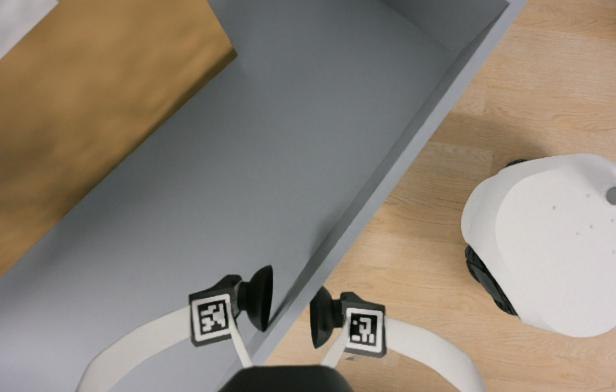

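>>> {"name": "move", "arguments": {
  "r1": {"joints":{"gripper_m":0.05}},
  "blocking": false
}}

>>> {"name": "wait", "arguments": {
  "seconds": 1
}}

>>> {"name": "move", "arguments": {
  "r1": {"joints":{"wrist_roll_rad":2.18}},
  "blocking": false
}}

>>> {"name": "wait", "arguments": {
  "seconds": 1.2,
  "cameras": ["r1_wrist_camera"]
}}

>>> {"name": "wait", "arguments": {
  "seconds": 0.5,
  "cameras": ["r1_wrist_camera"]
}}

Scene clock: 307.80 s.
move: r1 moving
r1.base_odometry: x=-2.116 y=+0.330 heading=-1.968
r1.turned_by_wheels: +0.000
r1.turned_by_imu: +0.000
r1.base_tilt: forward=-1.6 right=+1.3
r1.lidar_m: 0.53 0.57 0.50 0.51 0.65 3.33 3.31 0.53 0.72 2.23 2.51 0.48
r1.base_status: not commanded
r1.joint_positions: lift_m=+0.930 arm_m=+0.401 wrist_yaw_rad=+0.000 wrist_pitch_rad=+1.544 wrist_roll_rad=+1.571 gripper_m=-0.009
r1.joint_status: gripper_m moving
r1.measured_speeds: all 0
r1.motor_effort: lift_m=+16(16) arm_m=-3(3) wheel_0=-5(5) wheel_1=-5(5) wheel_2=+3(3)
r1.servo_current: wrist_yaw_rad=39(52) wrist_pitch_rad=39(52) wrist_roll_rad=59(59) gripper_m=46(72)
r1.contact_limits: lift_m 0.3
r1.hand_pose: x=+0.5796 y=-0.0874 z=+0.8202 quat_wxyz=(+0.507, +0.507, +0.493, -0.493) (m; r1's base frame)
r1.wrist_depth_mm: 126 160 214 250 248 207 991 / 148 186 251 249 246 248 1008 / 177 235 251 250 248 1025 1025 / 212 252 251 250 249 976 820 / 255 254 252 250 1025 854 809 / 255 254 189 198 194 1042 809 / 255 154 252 155 1042 1008 1025
r2: as last shown
r2.turned_by_imu: +0.000
r2.base_tilt: forward=-0.6 right=+0.1
r2.lidar_m: 0.75 1.06 4.19 4.61 2.34 1.40 1.22 1.23 1.35 1.16 1.17 0.83
r2.motor_effort: lift_m=+21(21) arm_m=-4(4) wheel_0=-7(7) wheel_1=-7(7) wheel_2=+9(9)
r2.servo_current: wrist_yaw_rad=52(59) wrist_pitch_rad=39(46) wrist_roll_rad=52(52) gripper_m=91(98)
r2.contact_limits: arm_m 0.1; translate_m 0.9
r2.wrist_depth_mm: - - 241 163 244 245 247 / - - 243 164 245 247 248 / - - 244 166 247 247 249 / - - 246 168 248 249 250 / 609 668 246 167 250 250 252 / 615 661 187 169 181 252 254 / 525 603 248 - 254 254 254
pictures: none

Scene clock: 308.80 s.
earlier move: r1 moving
r1.base_odometry: x=-2.116 y=+0.330 heading=-1.968
r1.turned_by_wheels: +0.000
r1.turned_by_imu: +0.000
r1.base_tilt: forward=-1.6 right=+1.3
r1.lidar_m: 0.54 0.59 0.51 0.51 0.65 3.33 3.33 0.53 0.75 2.23 2.52 0.51
r1.base_status: not commanded
r1.joint_positions: lift_m=+0.930 arm_m=+0.401 wrist_yaw_rad=+0.000 wrist_pitch_rad=+1.547 wrist_roll_rad=+1.571 gripper_m=+0.050
r1.joint_status: gripper_m moving
r1.measured_speeds: all 0
r1.motor_effort: lift_m=+15(16) arm_m=-3(3) wheel_0=-3(5) wheel_1=-4(5) wheel_2=+3(3)
r1.servo_current: wrist_yaw_rad=39(72) wrist_pitch_rad=46(52) wrist_roll_rad=59(59) gripper_m=33(78)
r1.contact_limits: lift_m 0.3
r1.hand_pose: x=+0.5786 y=-0.0874 z=+0.8201 quat_wxyz=(+0.506, +0.506, +0.494, -0.494) (m; r1's base frame)
r1.wrist_depth_mm: 126 158 200 247 246 212 1025 / 148 186 249 248 246 199 1008 / 180 237 248 247 245 1042 1025 / 220 250 248 247 233 960 820 / 250 250 249 247 1060 842 798 / 250 251 195 225 191 1008 820 / 252 249 247 143 1025 1025 1008
r2.base_odometry: x=-3.507 y=+0.224 heading=-1.534
r2.turned_by_wheels: +0.000
r2.turned_by_imu: +0.000
r2.base_tilt: forward=-0.6 right=+0.1
r2.lidar_m: 0.72 1.10 4.20 4.61 2.29 1.40 1.22 1.22 1.34 1.17 1.17 0.86
r2.base_status: not commanded
r2.joint_positions: lift_m=+0.880 arm_m=+0.333 wrist_yaw_rad=+0.007 wrist_pitch_rad=+0.001 wrist_roll_rad=+0.000 gripper_m=-0.019
r2.joint_status: not commanded
r2.measured_speeds: all 0
r2.motor_effort: lift_m=+21(21) arm_m=-4(4) wheel_0=-7(8) wheel_1=-7(7) wheel_2=+9(9)
r2.servo_current: wrist_yaw_rad=46(65) wrist_pitch_rad=39(46) wrist_roll_rad=39(59) gripper_m=98(104)
r2.contact_limits: arm_m 0.1; translate_m 0.9
r2.hand_pose: x=+0.7929 y=-0.0854 z=+1.0576 quat_wxyz=(+1.000, +0.000, +0.001, +0.004) (m; r2's base frame)
r2.wrist_depth_mm: - - 242 163 243 245 248 / - - 243 164 245 247 248 / - - 244 165 247 248 250 / - - 246 167 248 250 251 / 609 668 247 168 249 251 252 / 615 661 187 169 182 252 253 / 580 597 250 - 252 255 255
wait: 1.00 s; no rest
pictures: none

Scene clock: 309.30 s.
earlier move: r1 done
move: r1 moving
r1.base_odometry: x=-2.116 y=+0.330 heading=-1.968
r1.turned_by_wheels: +0.000
r1.turned_by_imu: +0.000
r1.base_tilt: forward=-1.6 right=+1.3
r1.lidar_m: 0.53 0.58 0.51 0.53 0.63 3.33 3.32 0.52 0.75 2.23 2.52 0.50
r1.base_status: not commanded
r1.joint_positions: lift_m=+0.930 arm_m=+0.401 wrist_yaw_rad=+0.000 wrist_pitch_rad=+1.548 wrist_roll_rad=+2.102 gripper_m=+0.050
r1.joint_status: wrist_roll_rad moving; the others done
r1.measured_speeds: translate_m=+0.000 strafe_m=+0.000 rotate_rad=+0.000 lift_m=+0.000 arm_m=+0.000 wrist_yaw_rad=+0.000 wrist_pitch_rad=+0.000 wrist_roll_rad=+1.121
r1.motor_effort: lift_m=+16(16) arm_m=-3(3) wheel_0=-4(4) wheel_1=-4(4) wheel_2=+3(3)
r1.servo_current: wrist_yaw_rad=39(65) wrist_pitch_rad=33(52) wrist_roll_rad=39(117) gripper_m=46(52)
r1.contact_limits: lift_m 0.3
r1.hand_pose: x=+0.5786 y=-0.0874 z=+0.8201 quat_wxyz=(+0.355, +0.621, +0.347, -0.607) (m; r1's base frame)
r1.wrist_depth_mm: 249 246 247 246 1025 1025 1008 / 161 248 248 247 1042 820 809 / 177 245 247 246 1025 809 831 / 200 249 247 247 1042 1025 809 / 214 249 248 248 1025 1042 1025 / 233 250 196 247 190 1025 1025 / 250 250 249 143 1042 128 -
r2: as last shown
r2.lidar_m: 0.74 1.07 4.19 4.63 2.33 1.41 1.22 1.22 1.36 1.17 1.17 0.86
r2.motor_effort: lift_m=+21(21) arm_m=-4(4) wheel_0=-7(7) wheel_1=-7(7) wheel_2=+9(9)
r2.servo_current: wrist_yaw_rad=59(65) wrist_pitch_rad=39(39) wrist_roll_rad=52(52) gripper_m=98(98)
r2.contact_limits: arm_m 0.1; translate_m 0.9
r2.wrist_depth_mm: - - 240 163 244 246 247 / - - 243 164 245 245 248 / - - 244 166 246 249 249 / - - 245 167 248 248 252 / 603 668 246 168 250 251 253 / 621 661 187 169 181 253 253 / 580 609 250 - 253 253 255
pictures: none

Scene clock: 309.80 s.
earlier move: r1 done
r1.base_odometry: x=-2.116 y=+0.330 heading=-1.968
r1.turned_by_wheels: +0.000
r1.turned_by_imu: +0.000
r1.base_tilt: forward=-1.6 right=+1.3
r1.lidar_m: 0.53 0.56 0.50 0.52 0.65 3.33 3.34 0.50 0.79 2.25 2.54 0.49
r1.base_status: not commanded
r1.joint_positions: lift_m=+0.930 arm_m=+0.401 wrist_yaw_rad=+0.000 wrist_pitch_rad=+1.548 wrist_roll_rad=+2.178 gripper_m=+0.050
r1.joint_status: all done
r1.measured_speeds: all 0
r1.motor_effort: lift_m=+16(16) arm_m=-3(3) wheel_0=-3(4) wheel_1=-4(4) wheel_2=+3(3)
r1.servo_current: wrist_yaw_rad=59(65) wrist_pitch_rad=39(52) wrist_roll_rad=39(117) gripper_m=39(52)
r1.contact_limits: lift_m 0.3
r1.hand_pose: x=+0.5786 y=-0.0874 z=+0.8201 quat_wxyz=(+0.331, +0.634, +0.324, -0.619) (m; r1's base frame)
r1.wrist_depth_mm: 248 247 246 245 1025 1008 809 / 188 248 246 247 1025 820 809 / 183 248 247 247 1025 820 820 / 200 248 248 247 1025 1025 1042 / 209 249 248 248 1042 1042 1025 / 224 250 195 248 191 1025 1042 / 242 250 249 143 1008 - -
r2.base_odometry: x=-3.507 y=+0.224 heading=-1.534
r2.turned_by_wheels: +0.000
r2.turned_by_imu: +0.000
r2.base_tilt: forward=-0.6 right=+0.1
r2.lidar_m: 0.73 1.09 4.22 4.60 2.34 1.38 1.22 1.23 1.33 1.17 1.18 0.87
r2.base_status: not commanded
r2.joint_positions: lift_m=+0.880 arm_m=+0.333 wrist_yaw_rad=+0.007 wrist_pitch_rad=+0.001 wrist_roll_rad=+0.000 gripper_m=-0.019
r2.joint_status: not commanded
r2.measured_speeds: all 0
r2.motor_effort: lift_m=+21(21) arm_m=-4(4) wheel_0=-7(7) wheel_1=-7(7) wheel_2=+9(9)
r2.servo_current: wrist_yaw_rad=52(65) wrist_pitch_rad=39(46) wrist_roll_rad=46(59) gripper_m=98(104)
r2.contact_limits: arm_m 0.1; translate_m 0.9
r2.hand_pose: x=+0.7929 y=-0.0854 z=+1.0576 quat_wxyz=(+1.000, +0.000, +0.001, +0.004) (m; r2's base frame)
r2.wrist_depth_mm: - - 241 163 244 244 247 / - - 243 163 244 246 248 / - - 244 165 246 248 249 / - - 245 167 248 250 250 / 609 661 247 168 250 251 252 / 621 661 187 168 181 253 254 / 580 603 248 - 252 255 256
wait: 0.50 of 1.2 s (r1 has come to rest)
pictures: r1_wrist_camera
Images, in order (width x height): r1_wrist_camera 616x392.

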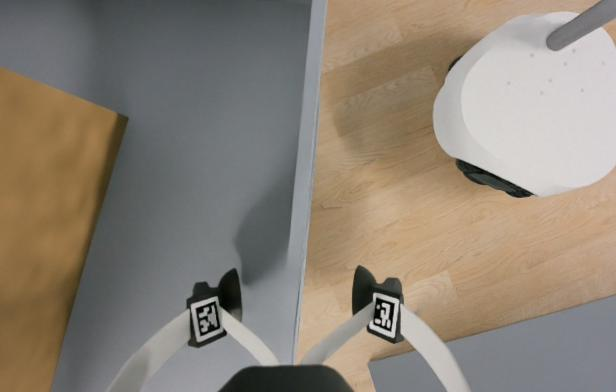

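Scene clock: 310.30 s.
r1.base_odometry: x=-2.116 y=+0.330 heading=-1.968
r1.turned_by_wheels: +0.000
r1.turned_by_imu: +0.000
r1.base_tilt: forward=-1.6 right=+1.3
r1.lidar_m: 0.52 0.58 0.51 0.52 0.64 3.34 3.32 0.53 0.76 2.24 2.51 0.52
r1.base_status: not commanded
r1.joint_positions: lift_m=+0.930 arm_m=+0.401 wrist_yaw_rad=+0.000 wrist_pitch_rad=+1.548 wrist_roll_rad=+2.178 gripper_m=+0.050
r1.joint_status: all done
r1.measured_speeds: all 0
r1.motor_effort: lift_m=+15(16) arm_m=-3(3) wheel_0=-4(4) wheel_1=-4(4) wheel_2=+3(3)
r1.servo_current: wrist_yaw_rad=46(65) wrist_pitch_rad=46(52) wrist_roll_rad=39(117) gripper_m=33(52)
r1.contact_limits: lift_m 0.3
r1.hand_pose: x=+0.5786 y=-0.0874 z=+0.8201 quat_wxyz=(+0.331, +0.634, +0.324, -0.619) (m; r1's base frame)
r1.wrist_depth_mm: 248 247 247 246 1025 1025 809 / 187 248 246 247 1025 809 809 / 182 247 247 246 1025 820 809 / 200 248 248 247 1025 1025 1025 / 208 249 248 247 1025 1042 1025 / 225 249 196 248 190 1025 1025 / 243 250 248 143 1025 - -
r2.base_odometry: x=-3.507 y=+0.224 heading=-1.534
r2.turned_by_wheels: +0.000
r2.turned_by_imu: +0.000
r2.base_tilt: forward=-0.7 right=+0.1
r2.lidar_m: 0.74 1.08 4.21 4.63 2.31 1.42 1.22 1.21 1.36 1.17 1.17 0.85
r2.base_status: not commanded
r2.joint_positions: lift_m=+0.880 arm_m=+0.333 wrist_yaw_rad=+0.007 wrist_pitch_rad=+0.001 wrist_roll_rad=+0.000 gripper_m=-0.019
r2.joint_status: not commanded
r2.measured_speeds: all 0
r2.motor_effort: lift_m=+21(21) arm_m=-4(4) wheel_0=-8(7) wheel_1=-7(7) wheel_2=+10(9)
r2.servo_current: wrist_yaw_rad=52(65) wrist_pitch_rad=39(46) wrist_roll_rad=39(59) gripper_m=91(104)
r2.contact_limits: arm_m 0.1; translate_m 0.9
r2.hand_pose: x=+0.7929 y=-0.0854 z=+1.0576 quat_wxyz=(+1.000, +0.000, +0.001, +0.004) (m; r2's base frame)
r2.wrist_depth_mm: - - 241 163 243 245 248 / - - 242 164 246 247 248 / - - 243 166 246 248 250 / - - 246 167 248 250 251 / 603 661 246 167 250 250 250 / 627 661 187 169 181 252 254 / 585 603 248 - 252 254 256
wait: 0.50 s; at rest by 0.27 s
pictures: r1_wrist_camera
Images, in order (width x height): r1_wrist_camera 616x392.

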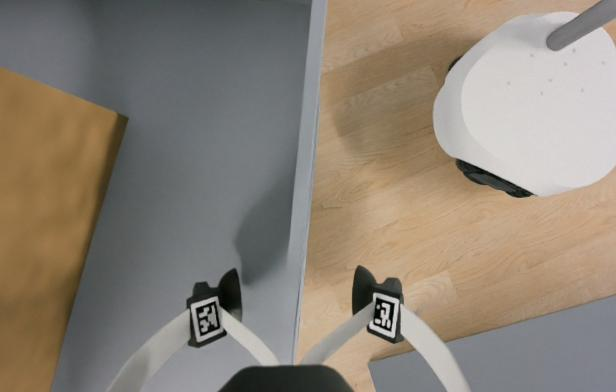

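>>> {"name": "move", "arguments": {
  "r1": {"joints":{"gripper_m":-0.038}},
  "blocking": false
}}

>>> {"name": "wait", "arguments": {
  "seconds": 1.5
}}

>>> {"name": "move", "arguments": {
  "r1": {"joints":{"wrist_roll_rad":1.7},"speeds":{"wrist_roll_rad":0.4}},
  "blocking": false
}}

>>> {"name": "wait", "arguments": {
  "seconds": 2,
  "cameras": ["r1_wrist_camera","r1_head_camera","r1_head_right_camera"]
}}

Scene clock: 315.13 s.
move: r1 moving
r1.base_odometry: x=-2.116 y=+0.330 heading=-1.968
r1.turned_by_wheels: +0.000
r1.turned_by_imu: +0.000
r1.base_tilt: forward=-1.6 right=+1.3
r1.lidar_m: 0.54 0.58 0.49 0.52 0.64 3.33 3.33 0.54 0.76 2.24 2.52 0.50
r1.base_status: not commanded
r1.joint_positions: lift_m=+0.930 arm_m=+0.401 wrist_yaw_rad=+0.000 wrist_pitch_rad=+1.548 wrist_roll_rad=+2.178 gripper_m=+0.031
r1.joint_status: gripper_m moving
r1.measured_speeds: all 0
r1.motor_effort: lift_m=+16(16) arm_m=-3(4) wheel_0=-3(4) wheel_1=-4(4) wheel_2=+3(3)
r1.servo_current: wrist_yaw_rad=39(65) wrist_pitch_rad=39(46) wrist_roll_rad=39(59) gripper_m=98(98)
r1.contact_limits: lift_m 0.3
r1.hand_pose: x=+0.5786 y=-0.0874 z=+0.8201 quat_wxyz=(+0.331, +0.634, +0.324, -0.619) (m; r1's base frame)
r1.wrist_depth_mm: 248 246 247 247 1008 1025 809 / 187 247 247 246 1025 831 809 / 182 248 246 246 1025 820 809 / 199 248 247 248 1042 1042 1025 / 209 249 249 247 1025 1008 991 / 224 249 199 248 191 1008 1042 / 243 249 249 146 180 - -
r2: as last shown
r2.lidar_m: 0.74 1.06 4.18 4.63 2.33 1.43 1.22 1.22 1.34 1.16 1.18 0.85
r2.motor_effort: lift_m=+21(21) arm_m=-4(4) wheel_0=-7(7) wheel_1=-7(7) wheel_2=+9(9)
r2.servo_current: wrist_yaw_rad=65(65) wrist_pitch_rad=33(46) wrist_roll_rad=46(65) gripper_m=98(98)
r2.contact_limits: arm_m 0.1; translate_m 0.9
r2.wrist_depth_mm: - - 240 163 243 245 247 / - - 243 164 245 247 247 / - - 244 165 247 249 250 / - - 245 167 248 250 250 / 615 661 246 168 251 251 252 / 621 661 187 168 181 253 255 / 585 603 248 - 252 254 256
pictures: none

Scene clock: 316.20 s.
earlier move: r1 done
r1.base_odometry: x=-2.116 y=+0.330 heading=-1.968
r1.turned_by_wheels: +0.000
r1.turned_by_imu: +0.000
r1.base_tilt: forward=-1.6 right=+1.3
r1.lidar_m: 0.53 0.59 0.52 0.52 0.65 3.34 3.33 0.51 0.73 2.22 2.50 0.51
r1.base_status: not commanded
r1.joint_positions: lift_m=+0.930 arm_m=+0.401 wrist_yaw_rad=+0.000 wrist_pitch_rad=+1.548 wrist_roll_rad=+2.179 gripper_m=-0.037
r1.joint_status: all done
r1.measured_speeds: all 0
r1.motor_effort: lift_m=+16(16) arm_m=-4(4) wheel_0=-4(4) wheel_1=-4(4) wheel_2=+3(3)
r1.servo_current: wrist_yaw_rad=59(65) wrist_pitch_rad=39(46) wrist_roll_rad=59(65) gripper_m=78(143)
r1.contact_limits: lift_m 0.3
r1.hand_pose: x=+0.5786 y=-0.0874 z=+0.8201 quat_wxyz=(+0.331, +0.634, +0.323, -0.620) (m; r1's base frame)
r1.wrist_depth_mm: 246 245 244 243 1008 831 820 / 247 247 244 245 1025 820 820 / 184 246 246 245 1008 809 809 / 200 247 247 245 1042 1025 1008 / 208 247 247 247 1042 1008 1025 / 221 248 185 196 1008 1025 1042 / 236 154 249 179 160 - -
r2.base_odometry: x=-3.507 y=+0.224 heading=-1.534
r2.turned_by_wheels: +0.000
r2.turned_by_imu: +0.000
r2.base_tilt: forward=-0.6 right=+0.1
r2.lidar_m: 0.73 1.11 4.19 4.62 2.29 1.44 1.23 1.22 1.33 1.17 1.17 0.84
r2.base_status: not commanded
r2.joint_positions: lift_m=+0.880 arm_m=+0.333 wrist_yaw_rad=+0.007 wrist_pitch_rad=+0.001 wrist_roll_rad=+0.000 gripper_m=-0.019
r2.joint_status: not commanded
r2.measured_speeds: all 0
r2.motor_effort: lift_m=+21(21) arm_m=-3(4) wheel_0=-7(7) wheel_1=-7(7) wheel_2=+9(10)
r2.servo_current: wrist_yaw_rad=52(65) wrist_pitch_rad=39(46) wrist_roll_rad=46(65) gripper_m=98(104)
r2.contact_limits: arm_m 0.1; translate_m 0.9
r2.hand_pose: x=+0.7929 y=-0.0854 z=+1.0576 quat_wxyz=(+1.000, +0.000, +0.001, +0.004) (m; r2's base frame)
r2.wrist_depth_mm: - - 241 163 244 245 247 / - - 242 163 245 246 248 / - - 244 165 247 248 250 / - - 245 167 248 250 251 / 609 668 246 168 250 252 252 / 621 668 187 168 181 253 254 / 525 603 250 - 253 255 255
wait: 1.07 of 1.5 s (r1 has come to rest)
pictures: none

Scene clock: 316.70 s.
move: r1 moving
r1.base_odometry: x=-2.116 y=+0.330 heading=-1.968
r1.turned_by_wheels: +0.000
r1.turned_by_imu: +0.000
r1.base_tilt: forward=-1.6 right=+1.3
r1.lidar_m: 0.53 0.58 0.51 0.52 0.64 3.36 3.33 0.51 0.74 2.23 2.51 0.51
r1.base_status: not commanded
r1.joint_positions: lift_m=+0.930 arm_m=+0.401 wrist_yaw_rad=+0.000 wrist_pitch_rad=+1.548 wrist_roll_rad=+2.017 gripper_m=-0.037
r1.joint_status: wrist_roll_rad moving
r1.measured_speeds: translate_m=+0.000 strafe_m=+0.000 rotate_rad=+0.000 lift_m=+0.000 arm_m=+0.000 wrist_yaw_rad=+0.000 wrist_pitch_rad=+0.000 wrist_roll_rad=-0.398
r1.motor_effort: lift_m=+16(16) arm_m=-4(4) wheel_0=-3(4) wheel_1=-4(4) wheel_2=+3(3)
r1.servo_current: wrist_yaw_rad=52(59) wrist_pitch_rad=52(52) wrist_roll_rad=78(98) gripper_m=78(85)
r1.contact_limits: lift_m 0.3
r1.hand_pose: x=+0.5786 y=-0.0874 z=+0.8201 quat_wxyz=(+0.381, +0.605, +0.372, -0.591) (m; r1's base frame)
r1.wrist_depth_mm: 246 247 246 243 1025 1025 1025 / 164 247 246 245 1025 820 809 / 179 245 246 245 1042 820 809 / 202 248 247 247 1025 1025 809 / 214 247 247 246 1042 1042 1025 / 233 249 186 195 1025 1042 1025 / 249 151 248 177 160 - -
r2: as last shown
r2.base_tilt: forward=-0.7 right=+0.1
r2.lidar_m: 0.71 1.06 4.19 4.62 2.30 1.41 1.20 1.22 1.34 1.18 1.19 0.86
r2.motor_effort: lift_m=+21(21) arm_m=-4(4) wheel_0=-7(7) wheel_1=-7(7) wheel_2=+9(9)
r2.servo_current: wrist_yaw_rad=65(65) wrist_pitch_rad=39(46) wrist_roll_rad=39(59) gripper_m=98(104)
r2.contact_limits: arm_m 0.1; translate_m 0.9
r2.wrist_depth_mm: - - 241 163 243 245 246 / - - 242 164 245 248 247 / - - 243 165 246 248 250 / - - 245 168 248 249 251 / 603 661 247 168 249 251 252 / 621 668 187 169 181 252 254 / 530 597 249 - 252 254 255
pictures: none

Scene clock: 317.83 s.
earlier move: r1 done
r1.base_odometry: x=-2.116 y=+0.330 heading=-1.968
r1.turned_by_wheels: +0.000
r1.turned_by_imu: +0.000
r1.base_tilt: forward=-1.5 right=+1.3
r1.lidar_m: 0.55 0.59 0.51 0.52 0.63 3.33 3.31 0.51 0.75 2.23 2.52 0.50
r1.base_status: not commanded
r1.joint_positions: lift_m=+0.930 arm_m=+0.401 wrist_yaw_rad=+0.000 wrist_pitch_rad=+1.548 wrist_roll_rad=+1.707 gripper_m=-0.037
r1.joint_status: all done
r1.measured_speeds: all 0
r1.motor_effort: lift_m=+15(16) arm_m=-3(4) wheel_0=-3(4) wheel_1=-4(4) wheel_2=+3(3)
r1.servo_current: wrist_yaw_rad=59(59) wrist_pitch_rad=39(52) wrist_roll_rad=65(104) gripper_m=78(91)
r1.contact_limits: lift_m 0.3
r1.hand_pose: x=+0.5786 y=-0.0874 z=+0.8201 quat_wxyz=(+0.470, +0.539, +0.459, -0.527) (m; r1's base frame)
r1.wrist_depth_mm: 139 166 247 246 244 1025 1025 / 148 196 247 245 244 1008 1025 / 171 236 247 246 244 1025 798 / 205 248 247 246 1025 854 820 / 249 249 247 246 1042 931 820 / 250 249 184 197 1025 1008 1008 / 250 150 247 177 178 135 1042
r2.base_odometry: x=-3.507 y=+0.224 heading=-1.534
r2.turned_by_wheels: +0.000
r2.turned_by_imu: +0.000
r2.base_tilt: forward=-0.7 right=+0.0
r2.lidar_m: 0.74 1.08 4.22 4.64 2.32 1.42 1.22 1.22 1.35 1.17 1.18 0.84
r2.base_status: not commanded
r2.joint_positions: lift_m=+0.880 arm_m=+0.333 wrist_yaw_rad=+0.007 wrist_pitch_rad=+0.001 wrist_roll_rad=+0.000 gripper_m=-0.019
r2.joint_status: not commanded
r2.measured_speeds: all 0
r2.motor_effort: lift_m=+21(21) arm_m=-3(4) wheel_0=-7(7) wheel_1=-7(7) wheel_2=+9(10)
r2.servo_current: wrist_yaw_rad=46(65) wrist_pitch_rad=46(46) wrist_roll_rad=46(59) gripper_m=91(104)
r2.contact_limits: arm_m 0.1; translate_m 0.9
r2.hand_pose: x=+0.7929 y=-0.0854 z=+1.0576 quat_wxyz=(+1.000, +0.000, +0.001, +0.004) (m; r2's base frame)
r2.wrist_depth_mm: - - 240 163 244 245 247 / - - 242 163 244 246 247 / - - 243 166 247 249 250 / - - 246 167 247 249 251 / 609 661 247 167 249 251 252 / 627 661 187 168 181 253 254 / 525 597 250 - 253 254 256
wait: 1.13 of 2 s (r1 has come to rest)
pictures: r1_head_camera, r1_head_right_camera, r1_wrist_camera
Images, in order (width x height): r1_head_camera 420x560, r1_head_right_camera 420x672, r1_wrist_camera 616x392.

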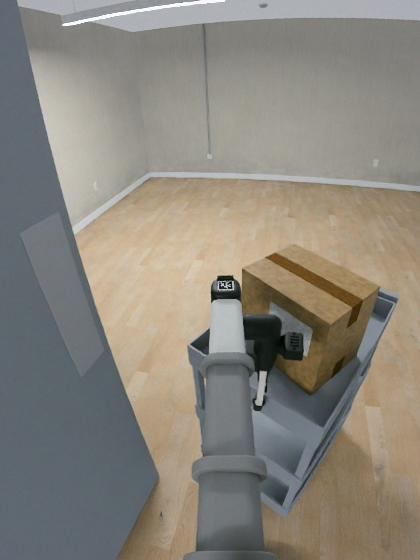

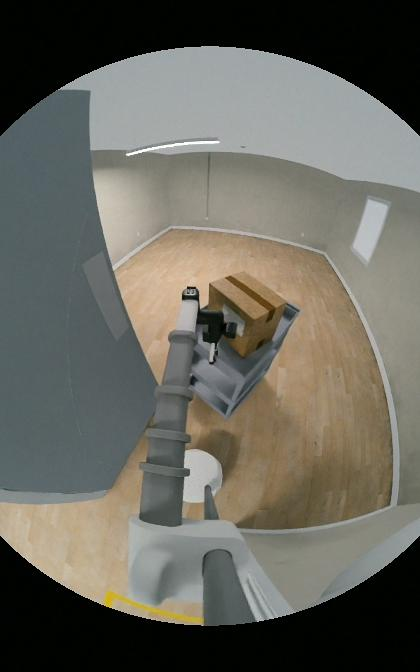

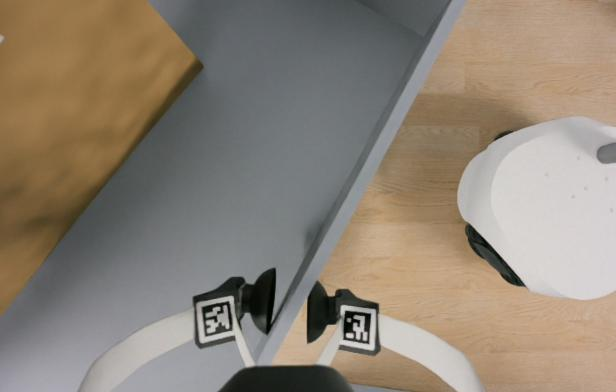

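>>> {"name": "move", "arguments": {
  "r1": {"base":{"rotate_rad":-0.27},"pace":"slow"},
  "blocking": false
}}

>>> {"name": "wait", "arguments": {
  "seconds": 2.5,
  "cameras": ["r1_wrist_camera","r1_head_camera","r1_head_right_camera"]
}}

Scene clock: 340.00 s.
move: r1 moving
r1.base_odometry: x=-2.116 y=+0.330 heading=-2.091
r1.turned_by_wheels: -0.124
r1.turned_by_imu: -0.123
r1.base_tilt: forward=-1.6 right=+1.2
r1.lidar_m: 0.54 0.61 0.52 0.52 0.60 3.39 3.34 0.53 0.64 2.22 2.41 0.50
r1.base_status: rotate_rad moving
r1.joint_positions: lift_m=+0.930 arm_m=+0.401 wrist_yaw_rad=+0.000 wrist_pitch_rad=+1.552 wrist_roll_rad=+1.706 gripper_m=-0.037
r1.joint_status: not commanded
r1.measured_speeds: translate_m=+0.000 strafe_m=-0.002 rotate_rad=-0.483 lift_m=+0.000 arm_m=-0.001 wrist_yaw_rad=+0.000 wrist_pitch_rad=+0.029 wrist_roll_rad=-0.002
r1.motor_effort: lift_m=+16(16) arm_m=+5(5) wheel_0=+18(18) wheel_1=+8(11) wheel_2=+10(13)
r1.servo_current: wrist_yaw_rad=59(59) wrist_pitch_rad=46(46) wrist_roll_rad=65(65) gripper_m=85(91)
r1.contact_limits: lift_m 0.3
r1.hand_pose: x=+0.5773 y=-0.0874 z=+0.8201 quat_wxyz=(+0.469, +0.538, +0.460, -0.528) (m; r1's base frame)
r1.wrist_depth_mm: 243 244 244 234 195 1025 1008 / 138 245 244 245 245 1025 1025 / 152 211 245 245 1025 991 831 / 168 244 246 246 1025 820 820 / 195 246 246 245 1042 866 820 / 228 246 188 202 186 1042 1060 / 246 151 246 153 180 147 1060
r2: as last shown
r2.base_tilt: forward=-0.6 right=+0.1
r2.lidar_m: 0.75 1.10 4.21 4.62 2.36 1.42 1.22 1.23 1.34 1.16 1.18 0.85
r2.motor_effort: lift_m=+21(21) arm_m=-4(4) wheel_0=-7(7) wheel_1=-7(7) wheel_2=+9(9)
r2.servo_current: wrist_yaw_rad=52(65) wrist_pitch_rad=39(46) wrist_roll_rad=46(59) gripper_m=98(98)
r2.contact_limits: arm_m 0.1; translate_m 0.9
r2.wrist_depth_mm: - - 242 163 244 244 246 / - - 242 164 247 247 247 / - - 244 166 247 248 249 / - - 246 167 249 249 250 / 634 676 248 167 249 250 253 / 627 668 188 169 181 252 254 / 535 512 249 - 253 255 256
pictures: none

Scene clock: 340.83 s.
earlier move: r1 done
r1.base_odometry: x=-2.116 y=+0.330 heading=-2.237
r1.turned_by_wheels: -0.146
r1.turned_by_imu: -0.147
r1.base_tilt: forward=-1.6 right=+1.3
r1.lidar_m: 0.55 0.59 0.54 0.51 0.54 3.53 3.39 0.56 0.54 1.30 2.25 0.56
r1.base_status: done
r1.joint_positions: lift_m=+0.930 arm_m=+0.401 wrist_yaw_rad=+0.000 wrist_pitch_rad=+1.553 wrist_roll_rad=+1.702 gripper_m=-0.037
r1.joint_status: not commanded
r1.measured_speeds: all 0
r1.motor_effort: lift_m=+15(16) arm_m=+5(5) wheel_0=+1(18) wheel_1=+4(11) wheel_2=+0(13)
r1.servo_current: wrist_yaw_rad=33(59) wrist_pitch_rad=52(52) wrist_roll_rad=59(65) gripper_m=78(91)
r1.contact_limits: lift_m 0.3
r1.hand_pose: x=+0.5768 y=-0.0874 z=+0.8201 quat_wxyz=(+0.470, +0.536, +0.462, -0.527) (m; r1's base frame)
r1.wrist_depth_mm: 209 204 207 209 1042 1042 1025 / 247 248 246 246 1042 1042 1025 / 248 248 248 248 1042 1008 820 / 189 248 247 246 1060 831 831 / 191 247 247 248 1042 854 820 / 196 248 247 200 179 1025 1060 / 208 247 247 137 1042 134 1042
r2.base_odometry: x=-3.507 y=+0.224 heading=-1.534
r2.turned_by_wheels: +0.000
r2.turned_by_imu: +0.000
r2.base_tilt: forward=-0.6 right=+0.1
r2.lidar_m: 0.76 1.15 4.21 4.63 2.32 1.41 1.20 1.21 1.34 1.16 1.18 0.85
r2.base_status: not commanded
r2.joint_positions: lift_m=+0.880 arm_m=+0.333 wrist_yaw_rad=+0.007 wrist_pitch_rad=+0.001 wrist_roll_rad=+0.000 gripper_m=-0.019
r2.joint_status: not commanded
r2.measured_speeds: all 0
r2.motor_effort: lift_m=+21(21) arm_m=-4(4) wheel_0=-7(8) wheel_1=-7(7) wheel_2=+10(10)
r2.servo_current: wrist_yaw_rad=46(65) wrist_pitch_rad=46(46) wrist_roll_rad=59(59) gripper_m=98(104)
r2.contact_limits: arm_m 0.1; translate_m 0.9
r2.hand_pose: x=+0.7929 y=-0.0854 z=+1.0576 quat_wxyz=(+1.000, +0.000, +0.001, +0.004) (m; r2's base frame)
r2.wrist_depth_mm: - - 241 163 244 246 245 / - - 242 163 245 246 248 / - - 244 166 245 250 249 / - - 246 167 248 250 250 / 683 668 247 167 249 251 253 / 676 668 187 168 181 252 254 / 585 574 250 - 252 253 255
wait: 0.83 of 2.5 s (r1 has come to rest)
pictures: r1_head_camera, r1_head_right_camera, r1_wrist_camera
Images, in order (width x height): r1_head_camera 420x560, r1_head_right_camera 420x672, r1_wrist_camera 616x392.

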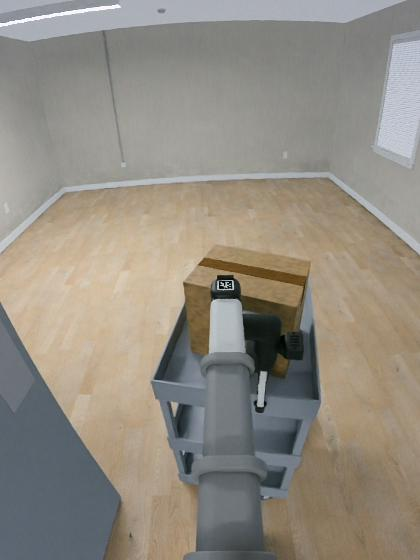

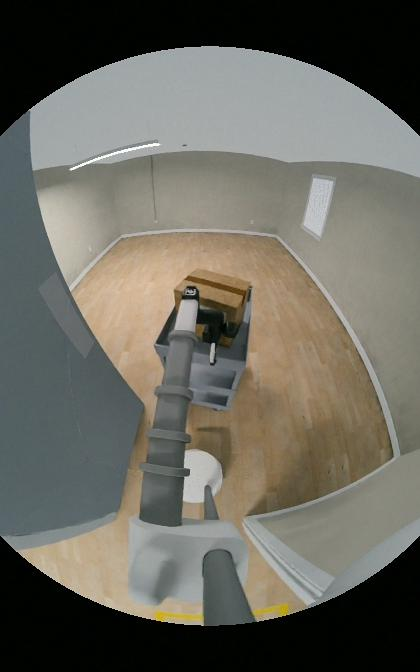

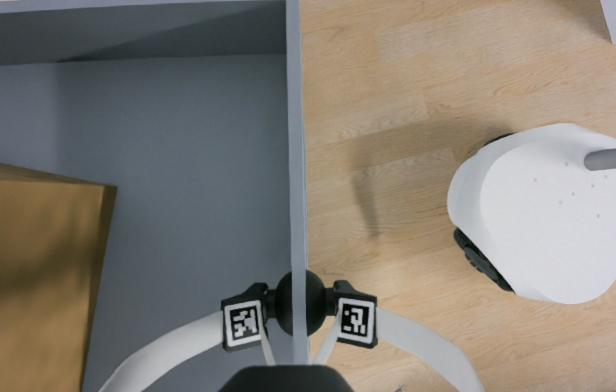

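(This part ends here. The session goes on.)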